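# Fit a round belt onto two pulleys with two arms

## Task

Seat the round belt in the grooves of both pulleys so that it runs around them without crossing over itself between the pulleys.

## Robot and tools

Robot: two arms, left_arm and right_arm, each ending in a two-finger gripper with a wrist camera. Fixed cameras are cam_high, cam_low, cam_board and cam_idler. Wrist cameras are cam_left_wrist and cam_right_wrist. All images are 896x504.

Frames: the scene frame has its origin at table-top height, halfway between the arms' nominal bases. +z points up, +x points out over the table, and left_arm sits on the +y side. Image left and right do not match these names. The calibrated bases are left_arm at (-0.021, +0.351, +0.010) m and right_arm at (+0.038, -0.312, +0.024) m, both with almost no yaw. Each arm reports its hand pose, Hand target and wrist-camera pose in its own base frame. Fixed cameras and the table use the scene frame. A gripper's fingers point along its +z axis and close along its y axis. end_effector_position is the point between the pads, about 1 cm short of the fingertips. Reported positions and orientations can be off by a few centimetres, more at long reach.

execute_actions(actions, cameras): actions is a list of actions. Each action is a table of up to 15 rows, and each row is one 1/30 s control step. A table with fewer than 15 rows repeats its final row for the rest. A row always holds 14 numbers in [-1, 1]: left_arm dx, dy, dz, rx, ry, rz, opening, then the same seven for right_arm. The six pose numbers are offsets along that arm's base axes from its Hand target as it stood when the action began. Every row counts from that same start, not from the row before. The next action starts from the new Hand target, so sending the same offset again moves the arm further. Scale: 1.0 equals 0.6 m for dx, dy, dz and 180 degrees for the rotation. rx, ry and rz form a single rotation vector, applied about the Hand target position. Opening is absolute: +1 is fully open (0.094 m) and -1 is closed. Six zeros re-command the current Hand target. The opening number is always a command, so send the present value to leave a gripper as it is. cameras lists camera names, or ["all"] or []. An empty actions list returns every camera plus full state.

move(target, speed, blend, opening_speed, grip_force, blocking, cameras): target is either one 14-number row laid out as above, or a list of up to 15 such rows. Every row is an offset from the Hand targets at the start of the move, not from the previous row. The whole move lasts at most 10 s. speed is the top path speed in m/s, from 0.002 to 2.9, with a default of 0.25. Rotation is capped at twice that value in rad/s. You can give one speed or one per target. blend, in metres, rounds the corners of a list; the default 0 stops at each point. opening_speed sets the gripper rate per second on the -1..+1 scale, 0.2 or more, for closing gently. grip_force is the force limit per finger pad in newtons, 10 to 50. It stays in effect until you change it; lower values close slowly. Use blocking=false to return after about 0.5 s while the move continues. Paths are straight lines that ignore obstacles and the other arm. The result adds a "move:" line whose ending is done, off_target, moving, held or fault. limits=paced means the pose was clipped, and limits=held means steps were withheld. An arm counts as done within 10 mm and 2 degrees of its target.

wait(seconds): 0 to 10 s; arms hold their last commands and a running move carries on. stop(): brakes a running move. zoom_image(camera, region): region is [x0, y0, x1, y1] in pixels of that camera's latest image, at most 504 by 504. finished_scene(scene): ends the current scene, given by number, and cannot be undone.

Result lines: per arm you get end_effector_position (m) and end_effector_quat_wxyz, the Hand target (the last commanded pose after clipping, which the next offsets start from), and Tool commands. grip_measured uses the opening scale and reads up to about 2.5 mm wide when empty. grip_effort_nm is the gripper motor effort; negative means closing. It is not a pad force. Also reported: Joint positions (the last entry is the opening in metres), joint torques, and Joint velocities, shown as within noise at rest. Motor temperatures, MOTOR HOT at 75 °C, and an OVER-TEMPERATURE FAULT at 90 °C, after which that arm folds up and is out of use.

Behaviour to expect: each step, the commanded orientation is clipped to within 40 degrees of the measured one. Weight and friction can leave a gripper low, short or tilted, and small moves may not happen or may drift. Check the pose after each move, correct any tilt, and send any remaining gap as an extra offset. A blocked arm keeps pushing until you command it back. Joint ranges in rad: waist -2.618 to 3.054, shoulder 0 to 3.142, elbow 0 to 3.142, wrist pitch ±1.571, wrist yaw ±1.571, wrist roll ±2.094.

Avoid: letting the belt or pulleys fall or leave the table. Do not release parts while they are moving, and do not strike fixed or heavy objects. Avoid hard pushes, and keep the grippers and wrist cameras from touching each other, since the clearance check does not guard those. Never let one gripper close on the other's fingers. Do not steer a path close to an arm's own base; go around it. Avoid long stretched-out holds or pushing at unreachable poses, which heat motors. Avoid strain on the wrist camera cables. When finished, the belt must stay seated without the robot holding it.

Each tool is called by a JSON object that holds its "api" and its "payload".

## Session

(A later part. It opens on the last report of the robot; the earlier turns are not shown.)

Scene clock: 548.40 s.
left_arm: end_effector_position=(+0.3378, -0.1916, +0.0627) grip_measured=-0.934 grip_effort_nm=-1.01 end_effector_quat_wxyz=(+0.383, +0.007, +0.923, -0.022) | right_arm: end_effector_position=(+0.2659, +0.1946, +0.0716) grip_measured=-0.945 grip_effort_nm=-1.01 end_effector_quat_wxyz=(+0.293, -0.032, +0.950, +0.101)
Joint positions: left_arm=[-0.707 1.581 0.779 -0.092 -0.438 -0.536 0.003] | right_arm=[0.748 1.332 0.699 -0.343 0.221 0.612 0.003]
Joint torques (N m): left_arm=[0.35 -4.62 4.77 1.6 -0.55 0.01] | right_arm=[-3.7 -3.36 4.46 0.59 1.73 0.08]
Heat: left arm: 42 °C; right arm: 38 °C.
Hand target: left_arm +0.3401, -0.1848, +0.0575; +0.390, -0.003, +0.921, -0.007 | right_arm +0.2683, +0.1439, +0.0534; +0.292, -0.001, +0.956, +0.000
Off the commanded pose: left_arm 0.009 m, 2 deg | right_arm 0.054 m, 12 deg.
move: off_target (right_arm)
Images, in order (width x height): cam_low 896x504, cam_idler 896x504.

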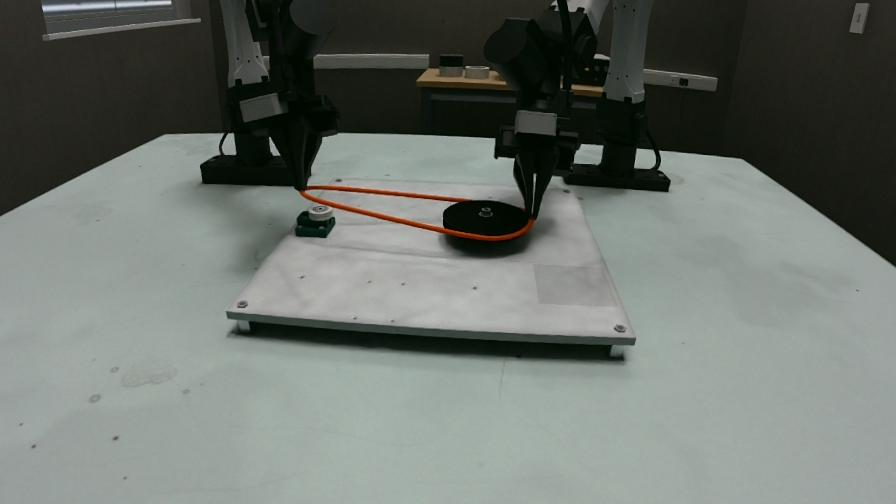

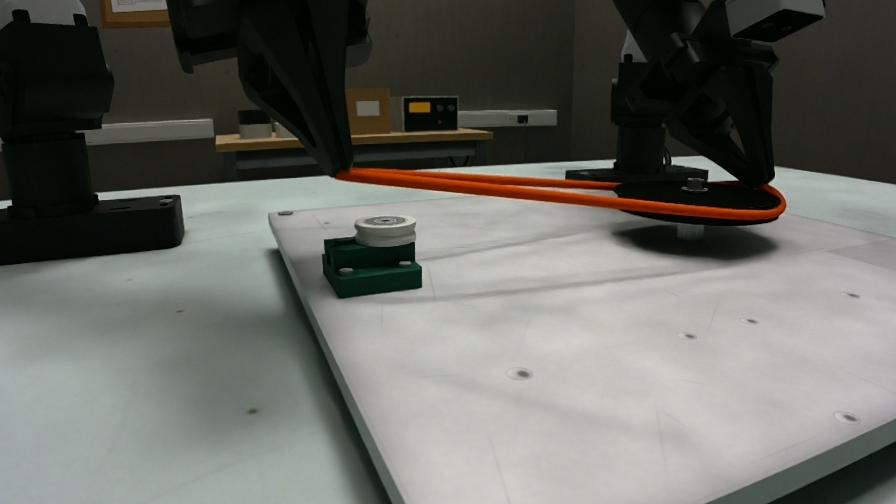

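{"api": "move", "payload": {"target": [[0,0,-0.01,0,0,0,-1,0,0.01,-0.025,0,0,0,-1],[0,0,-0.01,0,0,0,-0.82,0,0.02,-0.025,0,0,0,-1],[0,0,0.1,0,0,0,-0.82,0,0.02,-0.025,0,0,0,-1]], "speed": 0.1, "cameras": ["cam_idler","cam_low"]}}

{"api": "zoom_image", "payload": {"camera": "cam_idler", "region": [580, 160, 820, 290]}}

{"api": "zoom_image", "payload": {"camera": "cam_low", "region": [280, 160, 560, 290]}}

Scene clock: 552.37 s.
left_arm: end_effector_position=(+0.3302, -0.1803, +0.0948) grip_measured=-0.822 grip_effort_nm=0.14 end_effector_quat_wxyz=(+0.364, +0.011, +0.931, +0.008) | right_arm: end_effector_position=(+0.2683, +0.1924, +0.0508) grip_measured=-0.945 grip_effort_nm=-1.01 end_effector_quat_wxyz=(+0.292, -0.021, +0.953, +0.081)
Joint positions: left_arm=[-0.707 1.505 0.885 -0.343 -0.462 -0.536 0.008] | right_arm=[0.76 1.399 0.671 -0.279 0.264 0.639 0.003]
Joint torques (N m): left_arm=[0.34 -7.64 9.14 1.36 -0.33 0] | right_arm=[-1.85 -3.19 5.22 0.65 1.49 0.11]
Heat: left arm: 42 °C; right arm: 38 °C.
Hand target: left_arm +0.3401, -0.1848, +0.1176; +0.390, -0.003, +0.921, -0.007 | right_arm +0.2683, +0.1560, +0.0384; +0.292, -0.001, +0.956, +0.000
Off the commanded pose: left_arm 0.025 m, 4 deg | right_arm 0.039 m, 10 deg.
move: off_target (left_arm, right_arm); target 2's new opening was sent with left_arm's hand 0.013 m and 2 deg from that target
Images, in order (width x height): cam_low 896x504, cam_idler 896x504.

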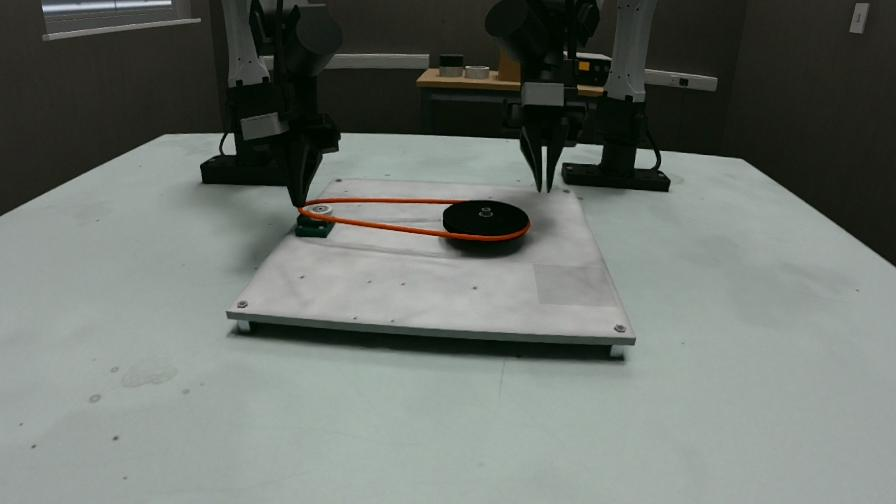

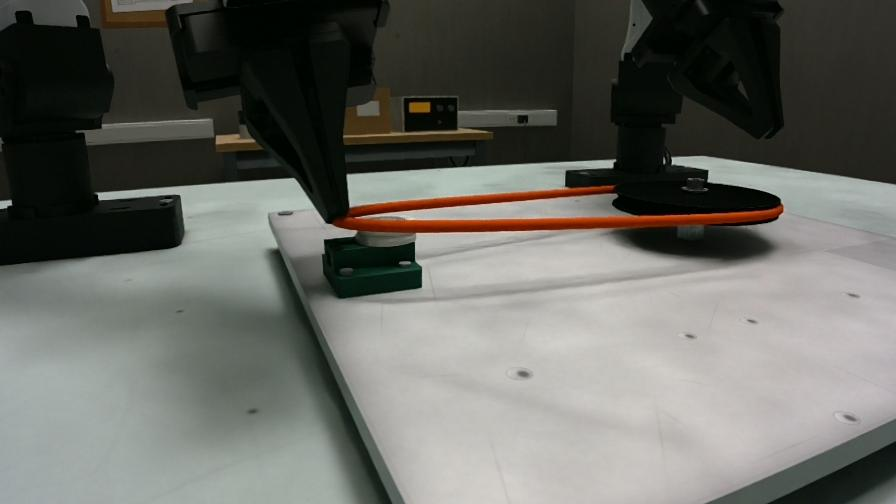

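Scaled by 2.100 from the camera's 896x504 image, which has a finer 1280x720 frame.

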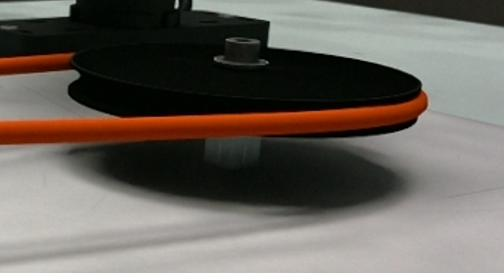

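Scaled by 1.800 from the camera's 896x504 image, which has a finer 1280x720 frame.

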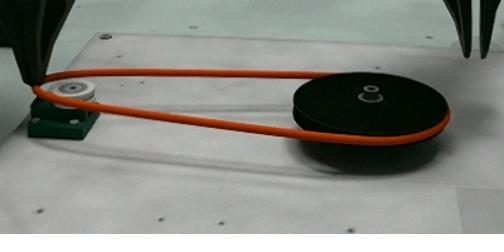

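{"api": "move", "payload": {"target": [[0,0.075,0,0,0,0,-1,0,0,-0.008,0.05,0,0,-1],[0,0.075,-0.108,0,0,0,-1,0,0,-0.012,0.08,0,0,-1],[0,-0.018,-0.108,0,0,0,-1,0,0,-0.012,0.08,0,0,-1]], "speed": 0.15, "blend": [0.01,0.01,0], "cameras": ["cam_idler","cam_low","cam_right_wrist"]}}

{"api": "zoom_image", "payload": {"camera": "cam_idler", "region": [580, 160, 820, 290]}}

{"api": "zoom_image", "payload": {"camera": "cam_idler", "region": [280, 150, 480, 290]}}

Scene clock: 557.27 s.
left_arm: end_effector_position=(+0.3279, -0.1867, +0.0394) grip_measured=-0.991 grip_effort_nm=-0.47 end_effector_quat_wxyz=(+0.368, +0.010, +0.930, +0.002) | right_arm: end_effector_position=(+0.2680, +0.1906, +0.0431) grip_measured=-0.945 grip_effort_nm=-1.01 end_effector_quat_wxyz=(+0.287, +0.005, +0.941, +0.179)
Joint positions: left_arm=[-0.727 1.626 0.748 -0.079 -0.469 -0.556 0] | right_arm=[0.651 1.337 0.528 -0.074 0.062 0.639 0.003]
Joint torques (N m): left_arm=[-0.5 -5.41 8.73 1.46 -0.46 -0.06] | right_arm=[-3.26 -4.93 4.1 1.05 1.08 0.07]
Heat: left arm: 42 °C; right arm: 37 °C.
Hand target: left_arm +0.3402, -0.1956, +0.0528; +0.391, -0.003, +0.921, -0.007 | right_arm +0.2682, +0.1559, +0.0311; +0.290, +0.036, +0.949, +0.120
Off the commanded pose: left_arm 0.020 m, 3 deg | right_arm 0.037 m, 8 deg.
move: off_target (left_arm, right_arm)
camera_calibration:
cam_right_wrist: T_world_to_cam=[[0.0928554, -0.93673, -0.337513, 0.170157], [-0.98543, -0.0379457, -0.165794, 0.317283], [0.142497, 0.347991, -0.926605, 0.0263133], [0, 0, 0, 1]] pos_world=[0.293111, 0.162274, 0.134416]
Images, in order (width x height): cam_low 896x504, cam_idler 896x504, cam_right_wrist 896x504.

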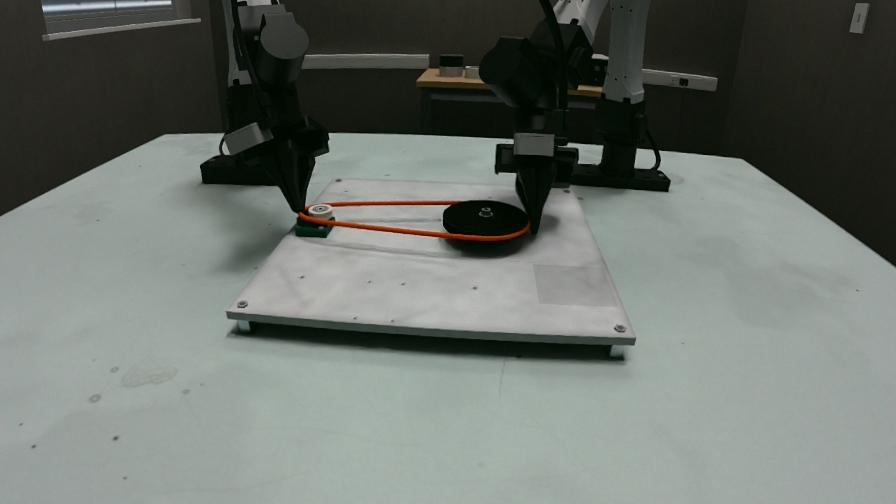

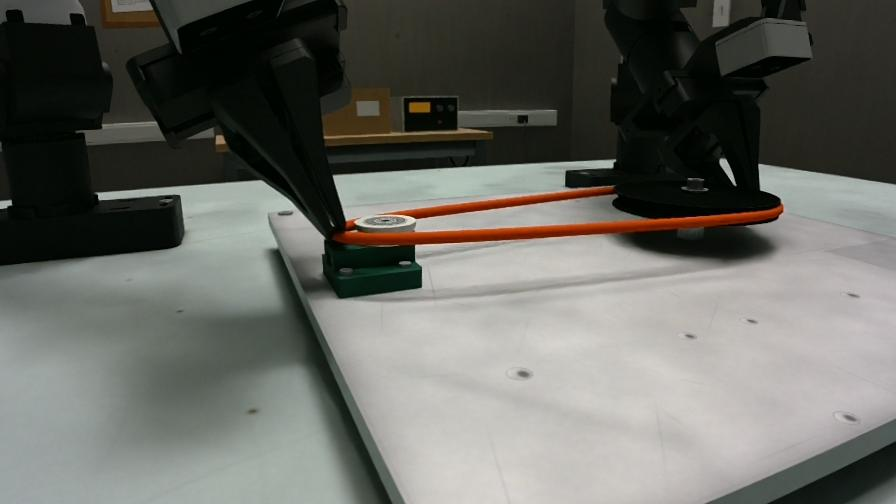

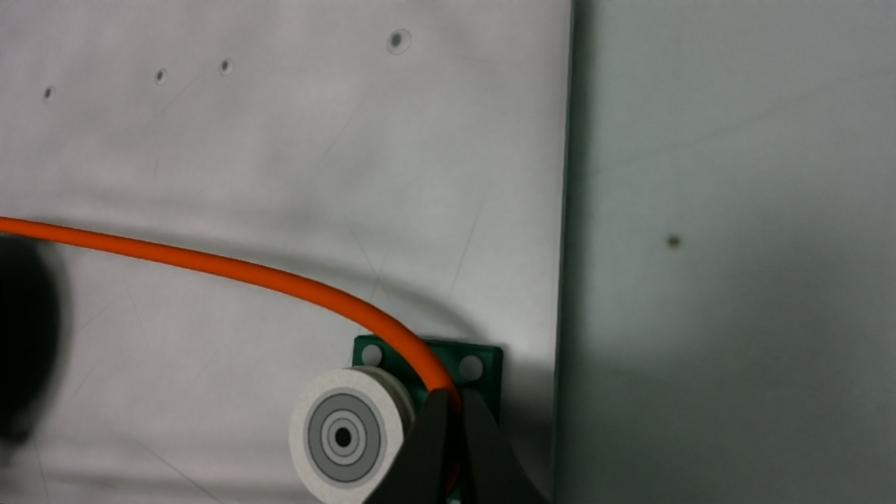

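Scaled by 2.100 from the camera's 896x504 image, which has a finer 1280x720 frame.

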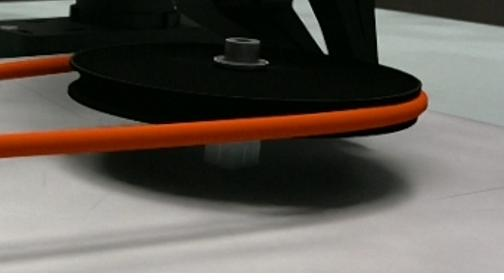

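Scaled by 2.520 from the camera's 896x504 image, which has a finer 1280x720 frame.

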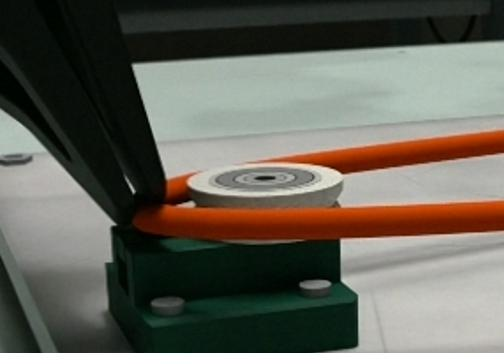

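{"api": "move", "payload": {"target": [[0,0,0,0,0,0,-1,0,0.01,0.001,0,0,0,-0.86],[0,0,0,0,0,0,-1,0,0.02,0.03,0,0,0,-0.86],[0,0,0,0,0,0,-1,0,0.01,0.11,0,0,0,-0.86]], "speed": 0.1, "cameras": ["cam_idler","cam_low"]}}

{"api": "zoom_image", "payload": {"camera": "cam_idler", "region": [280, 150, 480, 290]}}

Scene clock: 561.43 s.
left_arm: end_effector_position=(+0.3281, -0.1861, +0.0395) grip_measured=-0.991 grip_effort_nm=-0.47 end_effector_quat_wxyz=(+0.368, +0.009, +0.930, +0.003) | right_arm: end_effector_position=(+0.2608, +0.1627, +0.0839) grip_measured=-0.861 grip_effort_nm=0.06 end_effector_quat_wxyz=(+0.273, +0.032, +0.954, +0.119)
Joint positions: left_arm=[-0.727 1.626 0.748 -0.08 -0.472 -0.556 0] | right_arm=[0.642 1.215 0.684 -0.451 0.149 0.664 0.007]
Joint torques (N m): left_arm=[-0.5 -5.39 8.75 1.46 -0.41 -0.06] | right_arm=[-0.96 -4.3 8.76 1.41 0.35 0.03]
Heat: left arm: 42 °C; right arm: 37 °C.
Hand target: left_arm +0.3402, -0.1956, +0.0528; +0.390, -0.003, +0.921, -0.007 | right_arm +0.2682, +0.1619, +0.0971; +0.290, +0.036, +0.949, +0.120
Off the commanded pose: left_arm 0.020 m, 3 deg | right_arm 0.015 m, 2 deg.
move: off_target (left_arm, right_arm)
Images, in order (width x height): cam_low 896x504, cam_idler 896x504.

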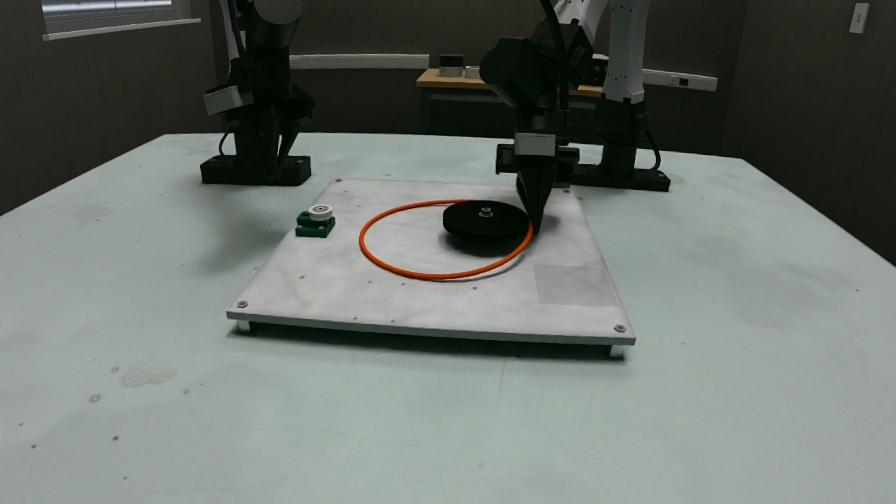

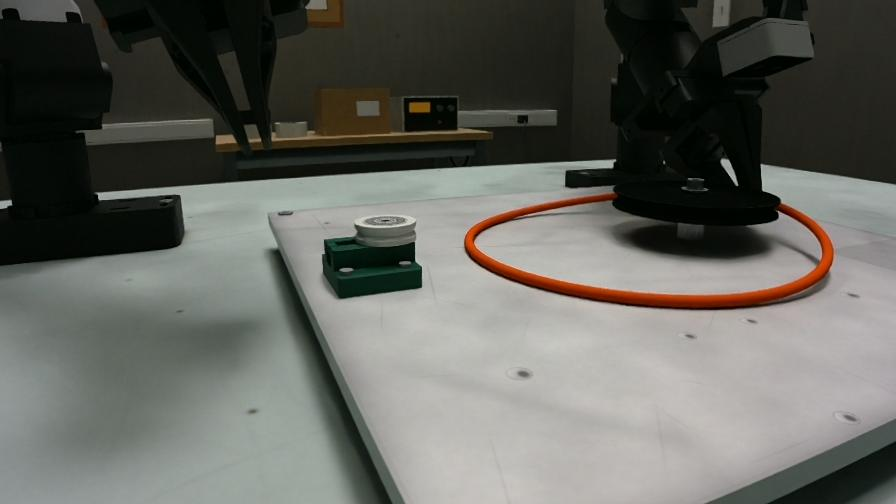

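Scaled by 2.520 from the camera's 896x504 image, which has a finer 1280x720 frame.

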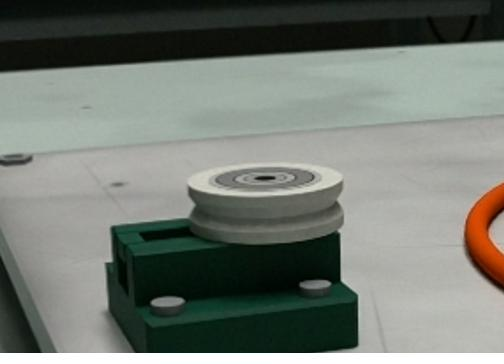

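{"api": "move", "payload": {"target": [[0,0.06,0,0,0,0,-1,0.01,0.12,0.01,-0.08,0.028,0,-0.45],[0,0.06,0.1,0,0,0,-1,0.022,0.19,0,-0.08,0.033,0,-0.45],[0,0.04,0.122,0,0.02,0,-0.55,0.022,0.19,-0.06,-0.08,0.033,0,-0.45]], "speed": 0.2, "blend": [0.01,0.01,0], "cameras": ["cam_right_wrist","cam_board"]}}

Scene clock: 566.90 s.
left_arm: end_effector_position=(+0.3332, -0.1615, +0.1138) grip_measured=-0.552 grip_effort_nm=0.14 end_effector_quat_wxyz=(+0.349, +0.003, +0.937, +0.010) | right_arm: end_effector_position=(+0.2802, +0.2764, +0.0647) grip_measured=-0.452 grip_effort_nm=0.11 end_effector_quat_wxyz=(+0.237, +0.001, +0.972, +0.002)
Joint positions: left_arm=[-0.643 1.458 0.94 -0.458 -0.418 -0.508 0.021] | right_arm=[0.943 1.8 1.234 -0.707 0.378 0.887 0.026]
Joint torques (N m): left_arm=[-0.64 -5.07 9.43 1.33 -0.09 -0.07] | right_arm=[0.13 -6.74 5.63 1.05 0.51 0.23]
Heat: left arm: 42 °C; right arm: 37 °C.
Hand target: left_arm +0.3401, -0.1716, +0.1259; +0.361, -0.003, +0.932, -0.007 | right_arm +0.2815, +0.2758, +0.0611; +0.243, +0.005, +0.970, -0.002
Off the commanded pose: left_arm 0.017 m, 3 deg | right_arm 0.004 m, 1 deg.
move: off_target (left_arm); target 3's new opening was sent with left_arm's hand 0.017 m and 3 deg from that target
camera_calibration:
cam_right_wrist: T_world_to_cam=[[-0.000895746, -0.999997, -0.00206799, 0.278832], [-0.99896, 0.000989093, -0.0455884, 0.321352], [0.0455903, 0.002025, -0.998958, 0.142275], [0, 0, 0, 1]] pos_world=[0.314781, 0.278226, 0.157353]
Images, in order (width x height): cam_board 896x504, cam_right_wrist 896x504.

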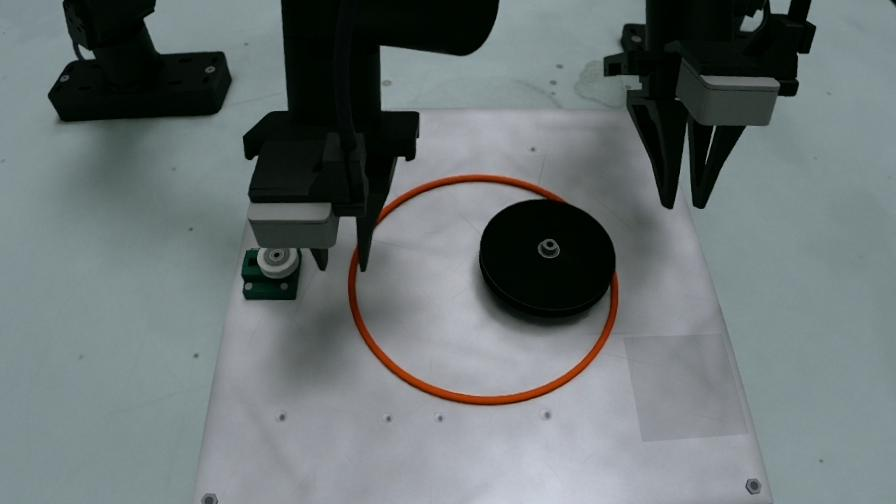

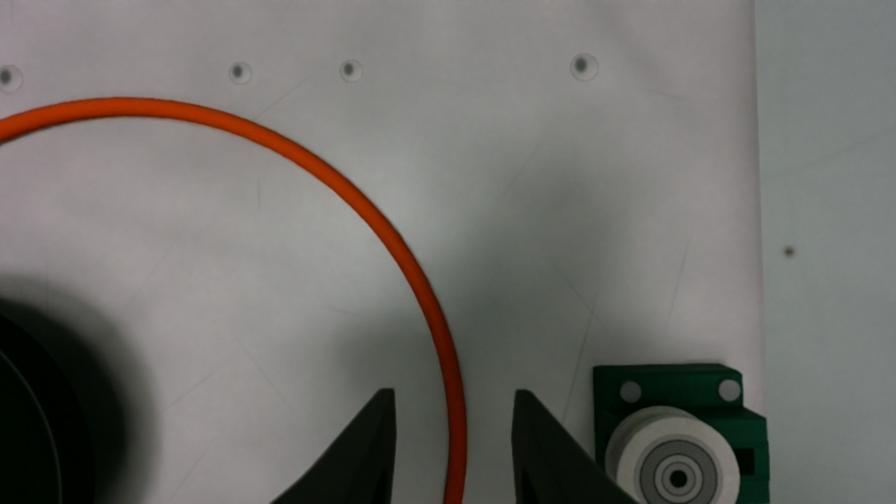

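{"api": "move", "payload": {"target": [[0,0.003,0,0,0,0,-0.55,0,0.004,-0.075,0,0,0,-0.45],[0,0.003,0,0,0,0,-0.55,0,0.004,-0.078,0,0,0,-1],[0,0.003,0,0,0,0,-0.55,0,0.01,-0.066,0,0,0,-1],[0,0.003,0,0,0,0,-0.55,-0.022,0.0502,-0.068,0,0,0,-1]], "speed": 0.12, "opening_speed": 1, "blend": [0,0,0.003,0], "cameras": ["cam_right_wrist","cam_board"]}}

{"api": "move", "payload": {"target": [[0.006,-0.01,-0.12,0,0,0,-0.55,0,0,0,0,0,0,-1],[0.006,-0.012,-0.159,0,0,0,-0.55,0,0,0,0,0,0,-1],[0.006,-0.012,-0.159,0,0,0,-1,0,0,0,0,0,0,-1],[0.003,-0.015,-0.07,0,-0.01,0,-1,0,-0.01,0.06,0,-0.015,0,-1],[0,-0.02,-0.117,0,-0.018,0,-1,0,-0.07,0.05,0,-0.03,0,-1],[0,-0.025,-0.121,0,-0.018,0,-1,0,-0.135,0.074,0,-0.033,0,-1],[0,-0.025,-0.121,0,-0.018,0,-1,0,-0.24,0.084,0,-0.033,0,-1]], "speed": 0.12, "opening_speed": 1, "blend": [0,0,0,0.01,0.01,0,0], "cameras": ["cam_idler","cam_low"]}}

{"api": "zoom_image", "payload": {"camera": "cam_idler", "region": [580, 160, 820, 290]}}

Scene clock: 572.07 s.
left_arm: end_effector_position=(+0.3330, -0.1620, +0.1137) grip_measured=-0.552 grip_effort_nm=0.14 end_effector_quat_wxyz=(+0.348, +0.003, +0.937, +0.009) | right_arm: end_effector_position=(+0.2690, +0.3028, +0.0225) grip_measured=-0.924 grip_effort_nm=-1.01 end_effector_quat_wxyz=(+0.246, +0.004, +0.969, +0.002)
Joint positions: left_arm=[-0.643 1.458 0.94 -0.458 -0.415 -0.508 0.021] | right_arm=[1.019 1.92 1.206 -0.578 0.417 0.968 0.004]
Joint torques (N m): left_arm=[-0.13 -5.42 9.09 1.35 -0.09 -0.02] | right_arm=[0.34 -6.48 7.56 0.68 0.42 0.23]
Heat: left arm: 42 °C; right arm: 37 °C.
Hand target: left_arm +0.3401, -0.1699, +0.1259; +0.361, -0.003, +0.932, -0.007 | right_arm +0.2683, +0.3060, +0.0205; +0.243, +0.005, +0.970, -0.002
Off the commanded pose: left_arm 0.016 m, 3 deg | right_arm 0.004 m, 1 deg.
move: off_target (left_arm)
camera_calibration:
cam_right_wrist: T_world_to_cam=[[-0.00701993, -0.999971, -0.00291706, 0.30677], [-0.997839, 0.00719547, -0.0653049, 0.30647], [0.065324, 0.00245232, -0.997861, 0.0950535], [0, 0, 0, 1]] pos_world=[0.301752, 0.304323, 0.115759]
Images, in order (width x height): cam_board 896x504, cam_right_wrist 896x504.

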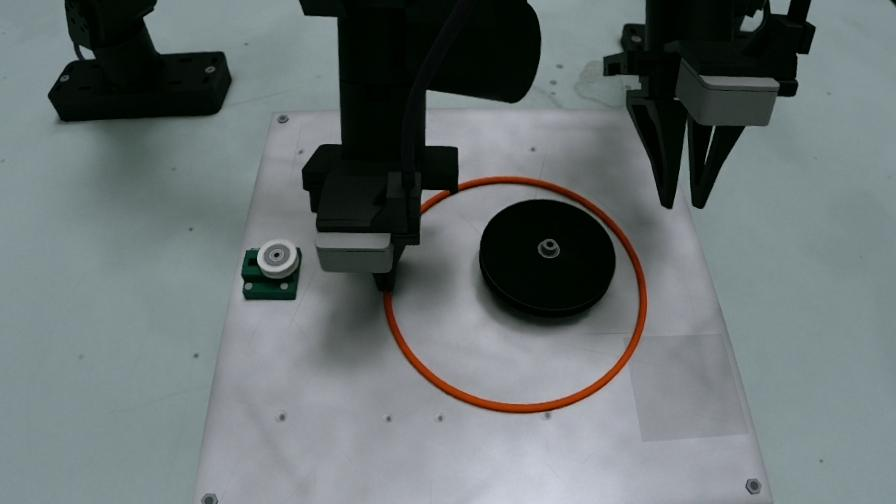

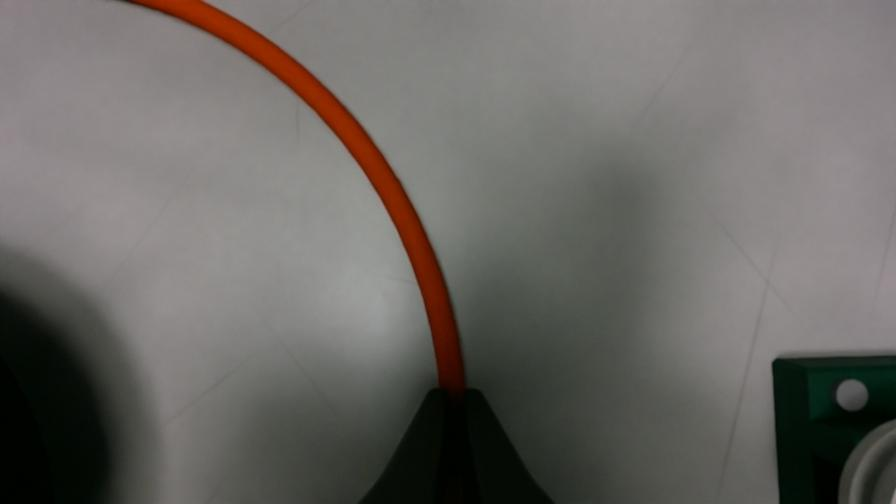

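Scene clock: 577.60 s.
left_arm: end_effector_position=(+0.3374, -0.1882, +0.0534) grip_measured=-0.933 grip_effort_nm=-1.01 end_effector_quat_wxyz=(+0.376, +0.008, +0.926, -0.016) | right_arm: end_effector_position=(+0.2664, +0.2025, +0.0748) grip_measured=-0.924 grip_effort_nm=-1.01 end_effector_quat_wxyz=(+0.284, -0.014, +0.956, +0.067)
Joint positions: left_arm=[-0.7 1.602 0.769 -0.08 -0.436 -0.532 0.003] | right_arm=[0.804 1.403 0.796 -0.445 0.299 0.695 0.004]
Joint torques (N m): left_arm=[-0.14 -5.39 5.2 1.57 -0.53 -0.04] | right_arm=[-3.51 -6.2 4.6 0.62 1.34 0.02]
Heat: left arm: 42 °C; right arm: 38 °C.
Hand target: left_arm +0.3402, -0.1848, +0.0533; +0.388, -0.003, +0.922, -0.007 | right_arm +0.2683, +0.1620, +0.0707; +0.293, +0.005, +0.956, -0.002
Off the commanded pose: left_arm 0.004 m, 2 deg | right_arm 0.041 m, 8 deg.
move: off_target (right_arm)
Images, in order (width x height): cam_low 896x504, cam_idler 896x504.

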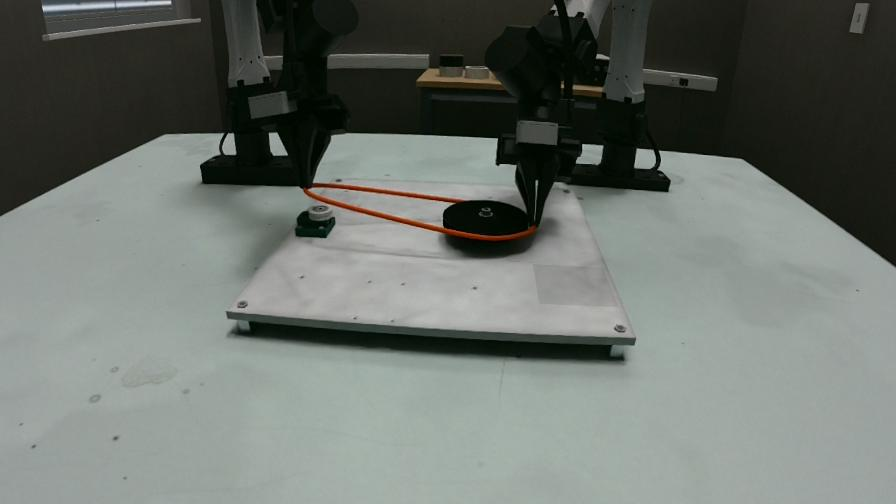

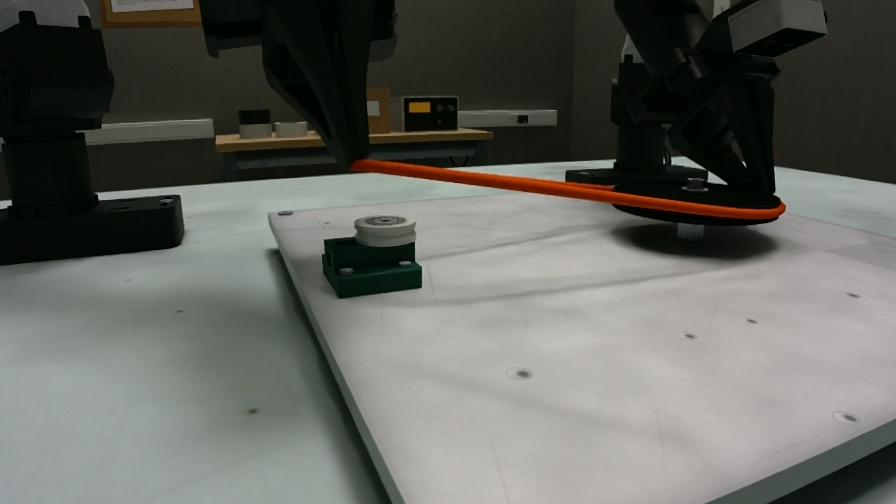

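Scaled by 2.100 from the camera's 896x504 image, which has a finer 1280x720 frame.

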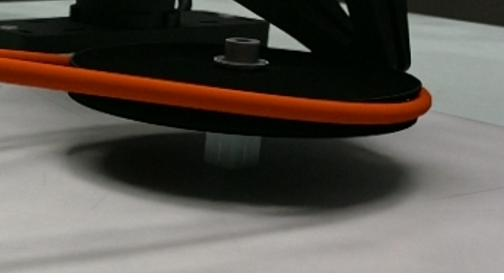

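{"api": "move", "payload": {"target": [[0,0,0.07,0,0,0,-1,0,-0.01,-0.01,0,0,0,-1],[0,0,0.01,0,0,0,-1,0,-0.01,-0.025,0,0,0,-1],[0,0,0.01,0,0,0,-0.82,0,0,-0.025,0,0,0,-1],[0,0,0.11,0,0,0,-0.82,0,0,-0.025,0,0,0,-1]], "speed": 0.1, "cameras": ["cam_idler","cam_low"]}}

{"api": "zoom_image", "payload": {"camera": "cam_idler", "region": [580, 160, 820, 290]}}

Scene clock: 582.07 s.
left_arm: end_effector_position=(+0.3298, -0.1811, +0.0957) grip_measured=-0.822 grip_effort_nm=0.14 end_effector_quat_wxyz=(+0.359, +0.013, +0.933, +0.006) | right_arm: end_effector_position=(+0.2682, +0.1967, +0.0660) grip_measured=-0.925 grip_effort_nm=-1.01 end_effector_quat_wxyz=(+0.293, -0.015, +0.953, +0.071)
Joint positions: left_arm=[-0.705 1.506 0.896 -0.36 -0.451 -0.535 0.008] | right_arm=[0.786 1.394 0.739 -0.372 0.297 0.672 0.004]
Joint torques (N m): left_arm=[0.28 -7.72 9.2 1.33 -0.39 -0.02] | right_arm=[-2.11 -3.66 5.42 0.59 1.36 0.14]
Heat: left arm: 42 °C; right arm: 38 °C.
Hand target: left_arm +0.3401, -0.1849, +0.1193; +0.388, -0.003, +0.922, -0.007 | right_arm +0.2683, +0.1621, +0.0558; +0.293, +0.005, +0.956, -0.002
Off the commanded pose: left_arm 0.026 m, 4 deg | right_arm 0.036 m, 9 deg.
move: off_target (left_arm, right_arm)
Images, in order (width x height): cam_low 896x504, cam_idler 896x504.

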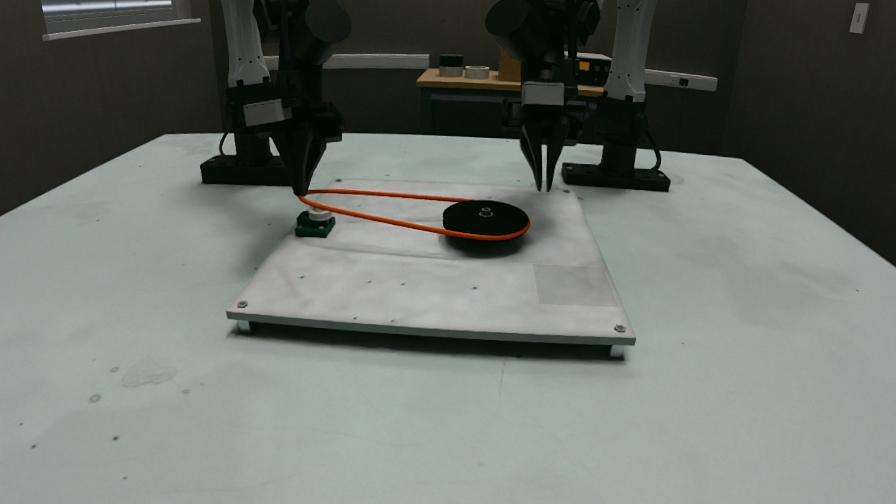

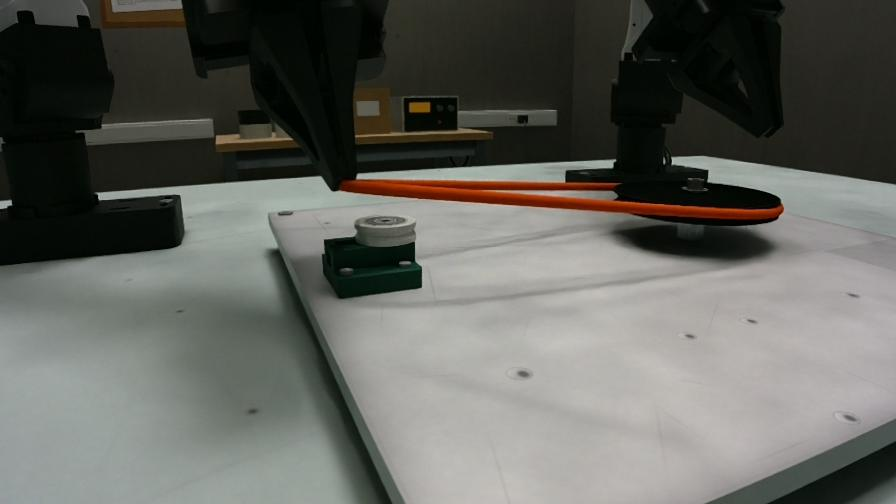

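Scaled by 2.100 from the camera's 896x504 image, which has a finer 1280x720 frame.

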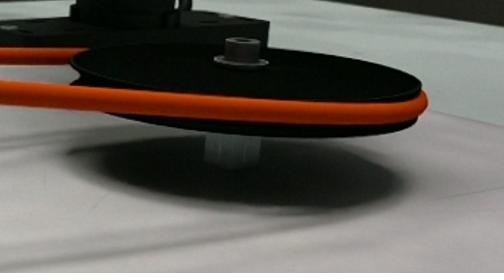

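{"api": "move", "payload": {"target": [[0,0.075,0,0,0,0,-1,-0.03,0.02,0.01,0,0,-0.12,-1],[0,0.075,-0.108,0,0,0,-1,-0.058,0.055,0.005,0,0,-0.25,-1],[0,-0.018,-0.108,0,0,0,-1,-0.058,0.055,0.005,0,0,-0.25,-1]], "speed": 0.15, "blend": [0.01,0.01,0], "cameras": ["cam_idler","cam_low","cam_right_wrist","cam_board"]}}

{"api": "zoom_image", "payload": {"camera": "cam_idler", "region": [280, 150, 480, 290]}}

{"api": "zoom_image", "payload": {"camera": "cam_board", "region": [200, 150, 400, 320]}}

Scene clock: 587.00 s.
left_arm: end_effector_position=(+0.3295, -0.1876, +0.0421) grip_measured=-0.991 grip_effort_nm=-0.47 end_effector_quat_wxyz=(+0.368, +0.008, +0.930, -0.001) | right_arm: end_effector_position=(+0.2349, +0.2055, +0.0557) grip_measured=-0.925 grip_effort_nm=-1.01 end_effector_quat_wxyz=(+0.260, +0.374, +0.886, -0.084)
Joint positions: left_arm=[-0.725 1.623 0.757 -0.088 -0.464 -0.556 0] | right_arm=[1.012 1.819 1.206 -1.053 0.546 1.838 0.004]
Joint torques (N m): left_arm=[-0.59 -5.41 8.8 1.38 -0.43 -0.07] | right_arm=[-0.29 -5.67 6.6 -0.6 0.77 0.21]
Heat: left arm: 42 °C; right arm: 37 °C.
Hand target: left_arm +0.3402, -0.1956, +0.0545; +0.388, -0.003, +0.922, -0.007 | right_arm +0.2336, +0.1950, +0.0589; +0.270, +0.371, +0.881, -0.114
Off the commanded pose: left_arm 0.018 m, 3 deg | right_arm 0.011 m, 4 deg.
move: off_target (left_arm, right_arm)
camera_calibration:
cam_right_wrist: T_world_to_cam=[[-0.70758, -0.705387, -0.0419562, 0.315374], [-0.697464, 0.7067, -0.118825, 0.0640494], [0.113468, -0.0548151, -0.992028, 0.130809], [0, 0, 0, 1]] pos_world=[0.252982, 0.184367, 0.150608]
Images, in order (width x height): cam_low 896x504, cam_board 896x504, cam_idler 896x504, cam_right_wrist 896x504.

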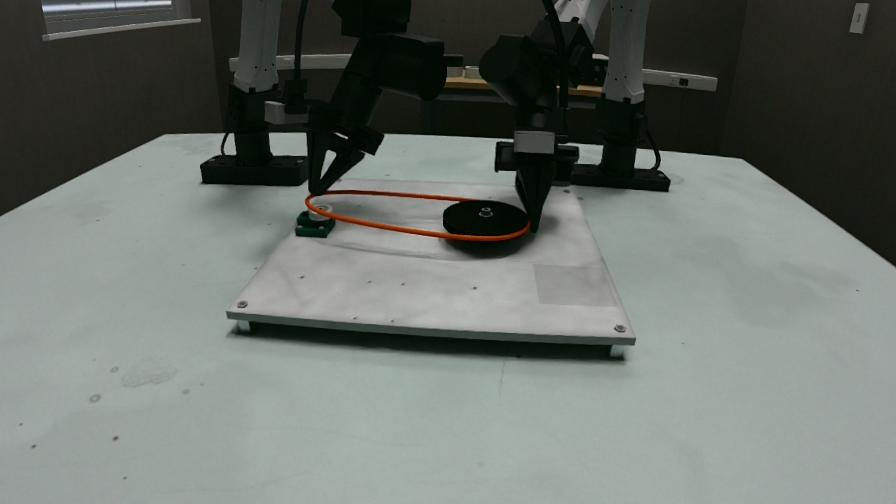

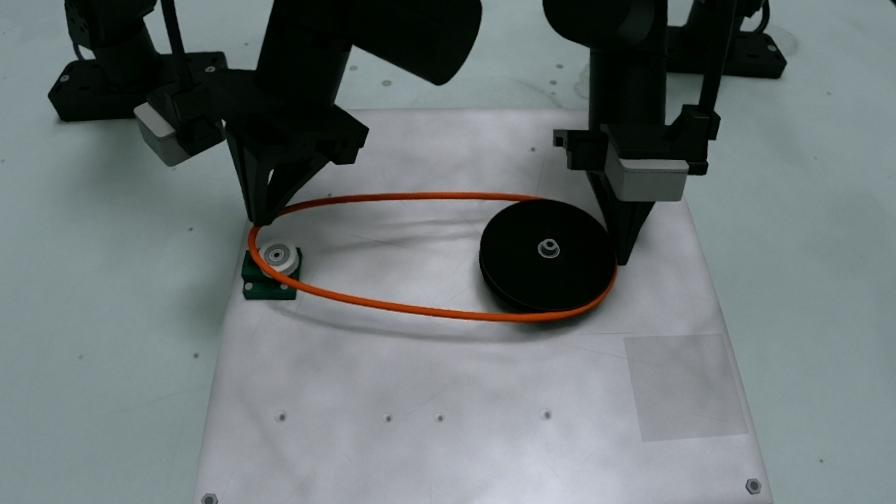

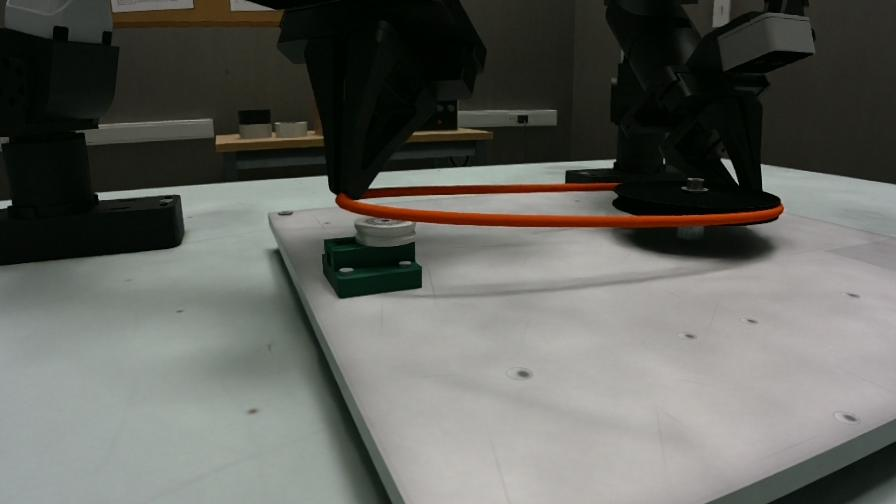

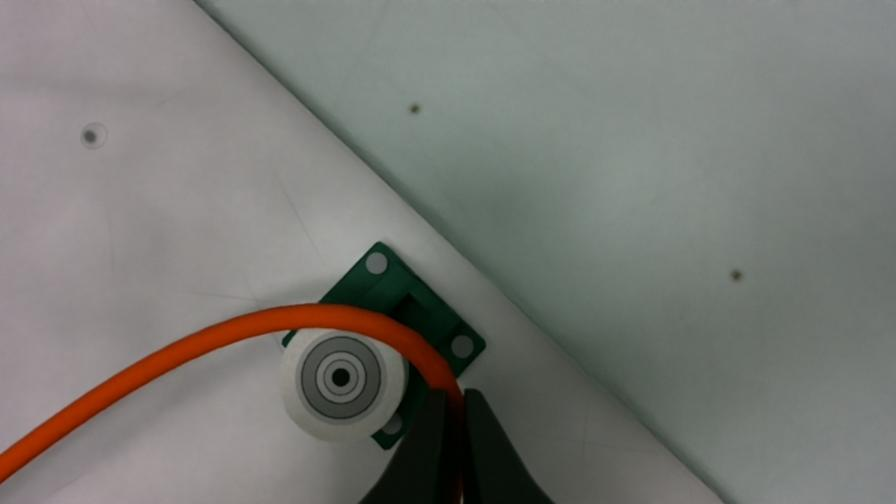

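Scaled by 2.520 from the camera's 896x504 image, which has a finer 1280x720 frame.

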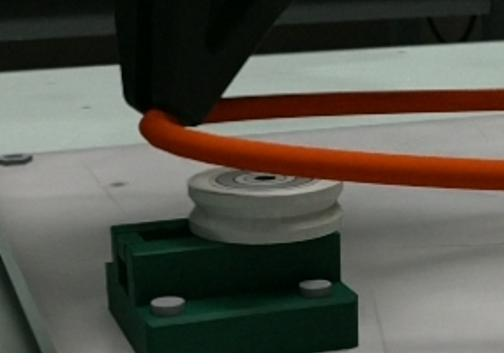

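Scaled by 2.520 from the camera's 896x504 image, which has a finer 1280x720 frame.

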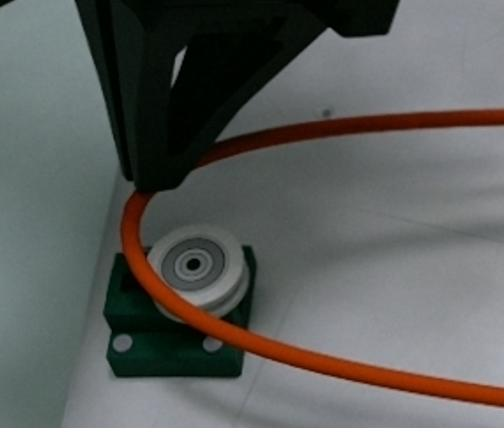

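{"api": "move", "payload": {"target": [[0,0,0,0,0,0,-1,0,-0.035,0.003,0,0,0,-1],[0,0,0,0,0,0,-1,0,-0.035,-0.026,0,0,0,-1]], "speed": 0.1, "cameras": ["cam_idler","cam_right_wrist","cam_board"]}}

{"api": "zoom_image", "payload": {"camera": "cam_idler", "region": [280, 150, 480, 290]}}

{"api": "zoom_image", "payload": {"camera": "cam_board", "region": [200, 150, 400, 320]}}

Scene clock: 589.63 s.
left_arm: end_effector_position=(+0.3295, -0.1875, +0.0421) grip_measured=-0.991 grip_effort_nm=-0.47 end_effector_quat_wxyz=(+0.368, +0.008, +0.930, -0.001) | right_arm: end_effector_position=(+0.2371, +0.2006, +0.0454) grip_measured=-0.925 grip_effort_nm=-1.01 end_effector_quat_wxyz=(+0.262, +0.376, +0.886, -0.067)
Joint positions: left_arm=[-0.725 1.623 0.757 -0.088 -0.465 -0.557 0] | right_arm=[0.997 1.79 1.128 -0.956 0.546 1.812 0.004]
Joint torques (N m): left_arm=[-0.59 -5.41 8.8 1.38 -0.44 -0.06] | right_arm=[-2.15 -6.49 3.28 -0.51 0.84 0.11]
Heat: left arm: 42 °C; right arm: 38 °C.
Hand target: left_arm +0.3402, -0.1956, +0.0545; +0.387, -0.003, +0.922, -0.007 | right_arm +0.2336, +0.1741, +0.0433; +0.270, +0.371, +0.881, -0.114
Off the commanded pose: left_arm 0.018 m, 3 deg | right_arm 0.027 m, 6 deg.
move: off_target (left_arm, right_arm)
camera_calibration:
cam_right_wrist: T_world_to_cam=[[-0.701679, -0.708477, -0.07554, 0.313962], [-0.700355, 0.705325, -0.109633, 0.0682703], [0.130953, -0.0240222, -0.991098, 0.109713], [0, 0, 0, 1]] pos_world=[0.253747, 0.176918, 0.139938]
Images, in order (width x height): cam_board 896x504, cam_idler 896x504, cam_right_wrist 896x504.

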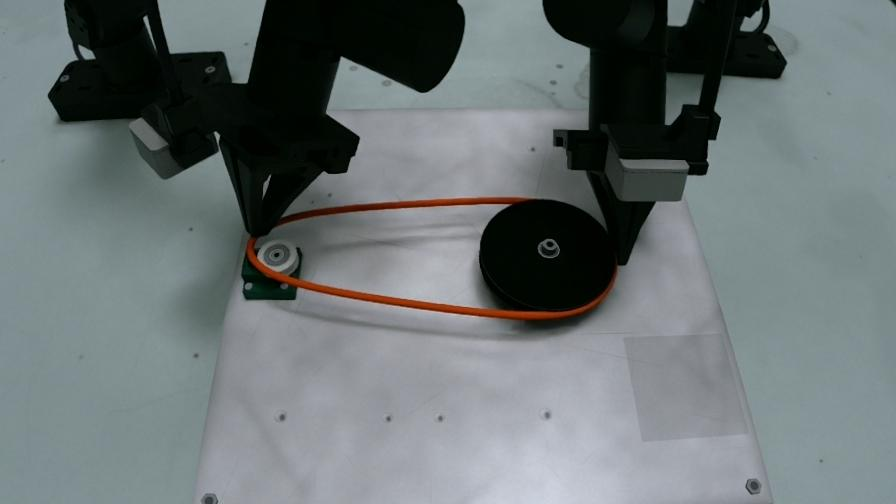

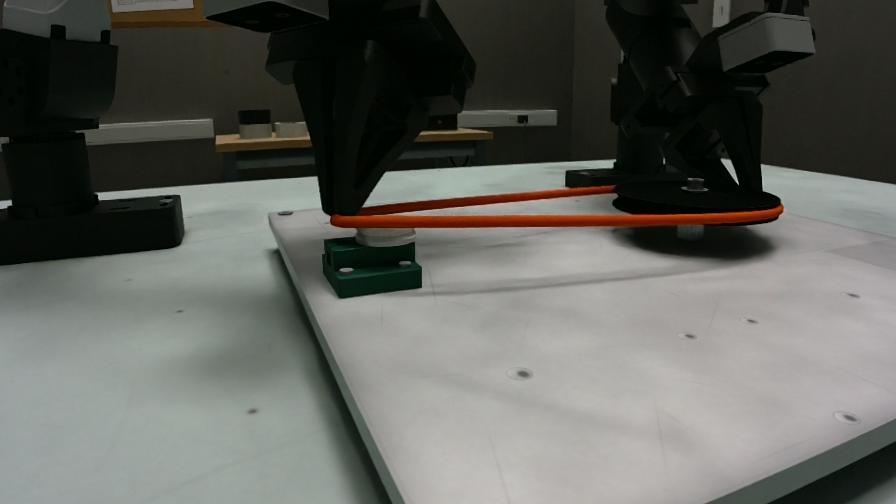

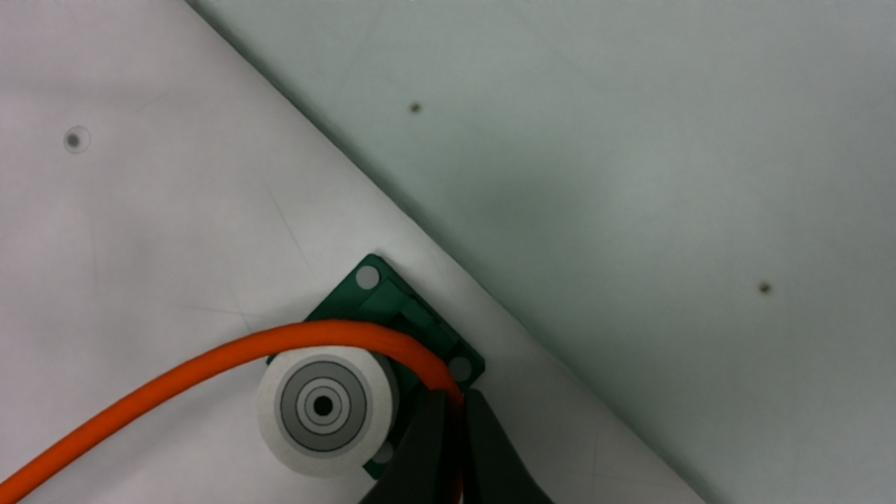

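Scaled by 2.520 from the camera's 896x504 image, which has a finer 1280x720 frame.

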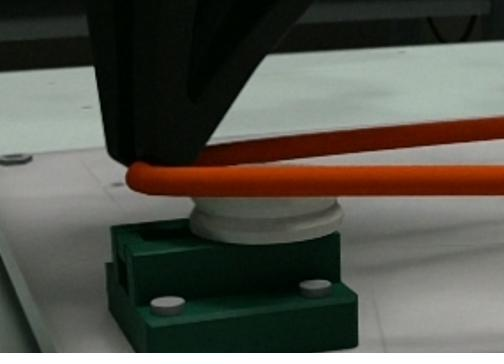

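Scaled by 2.520 from the camera's 896x504 image, which has a finer 1280x720 frame.

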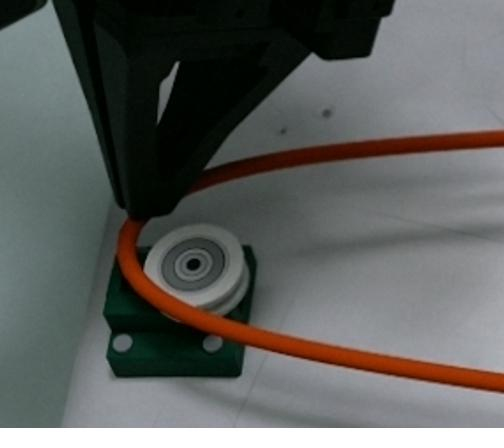

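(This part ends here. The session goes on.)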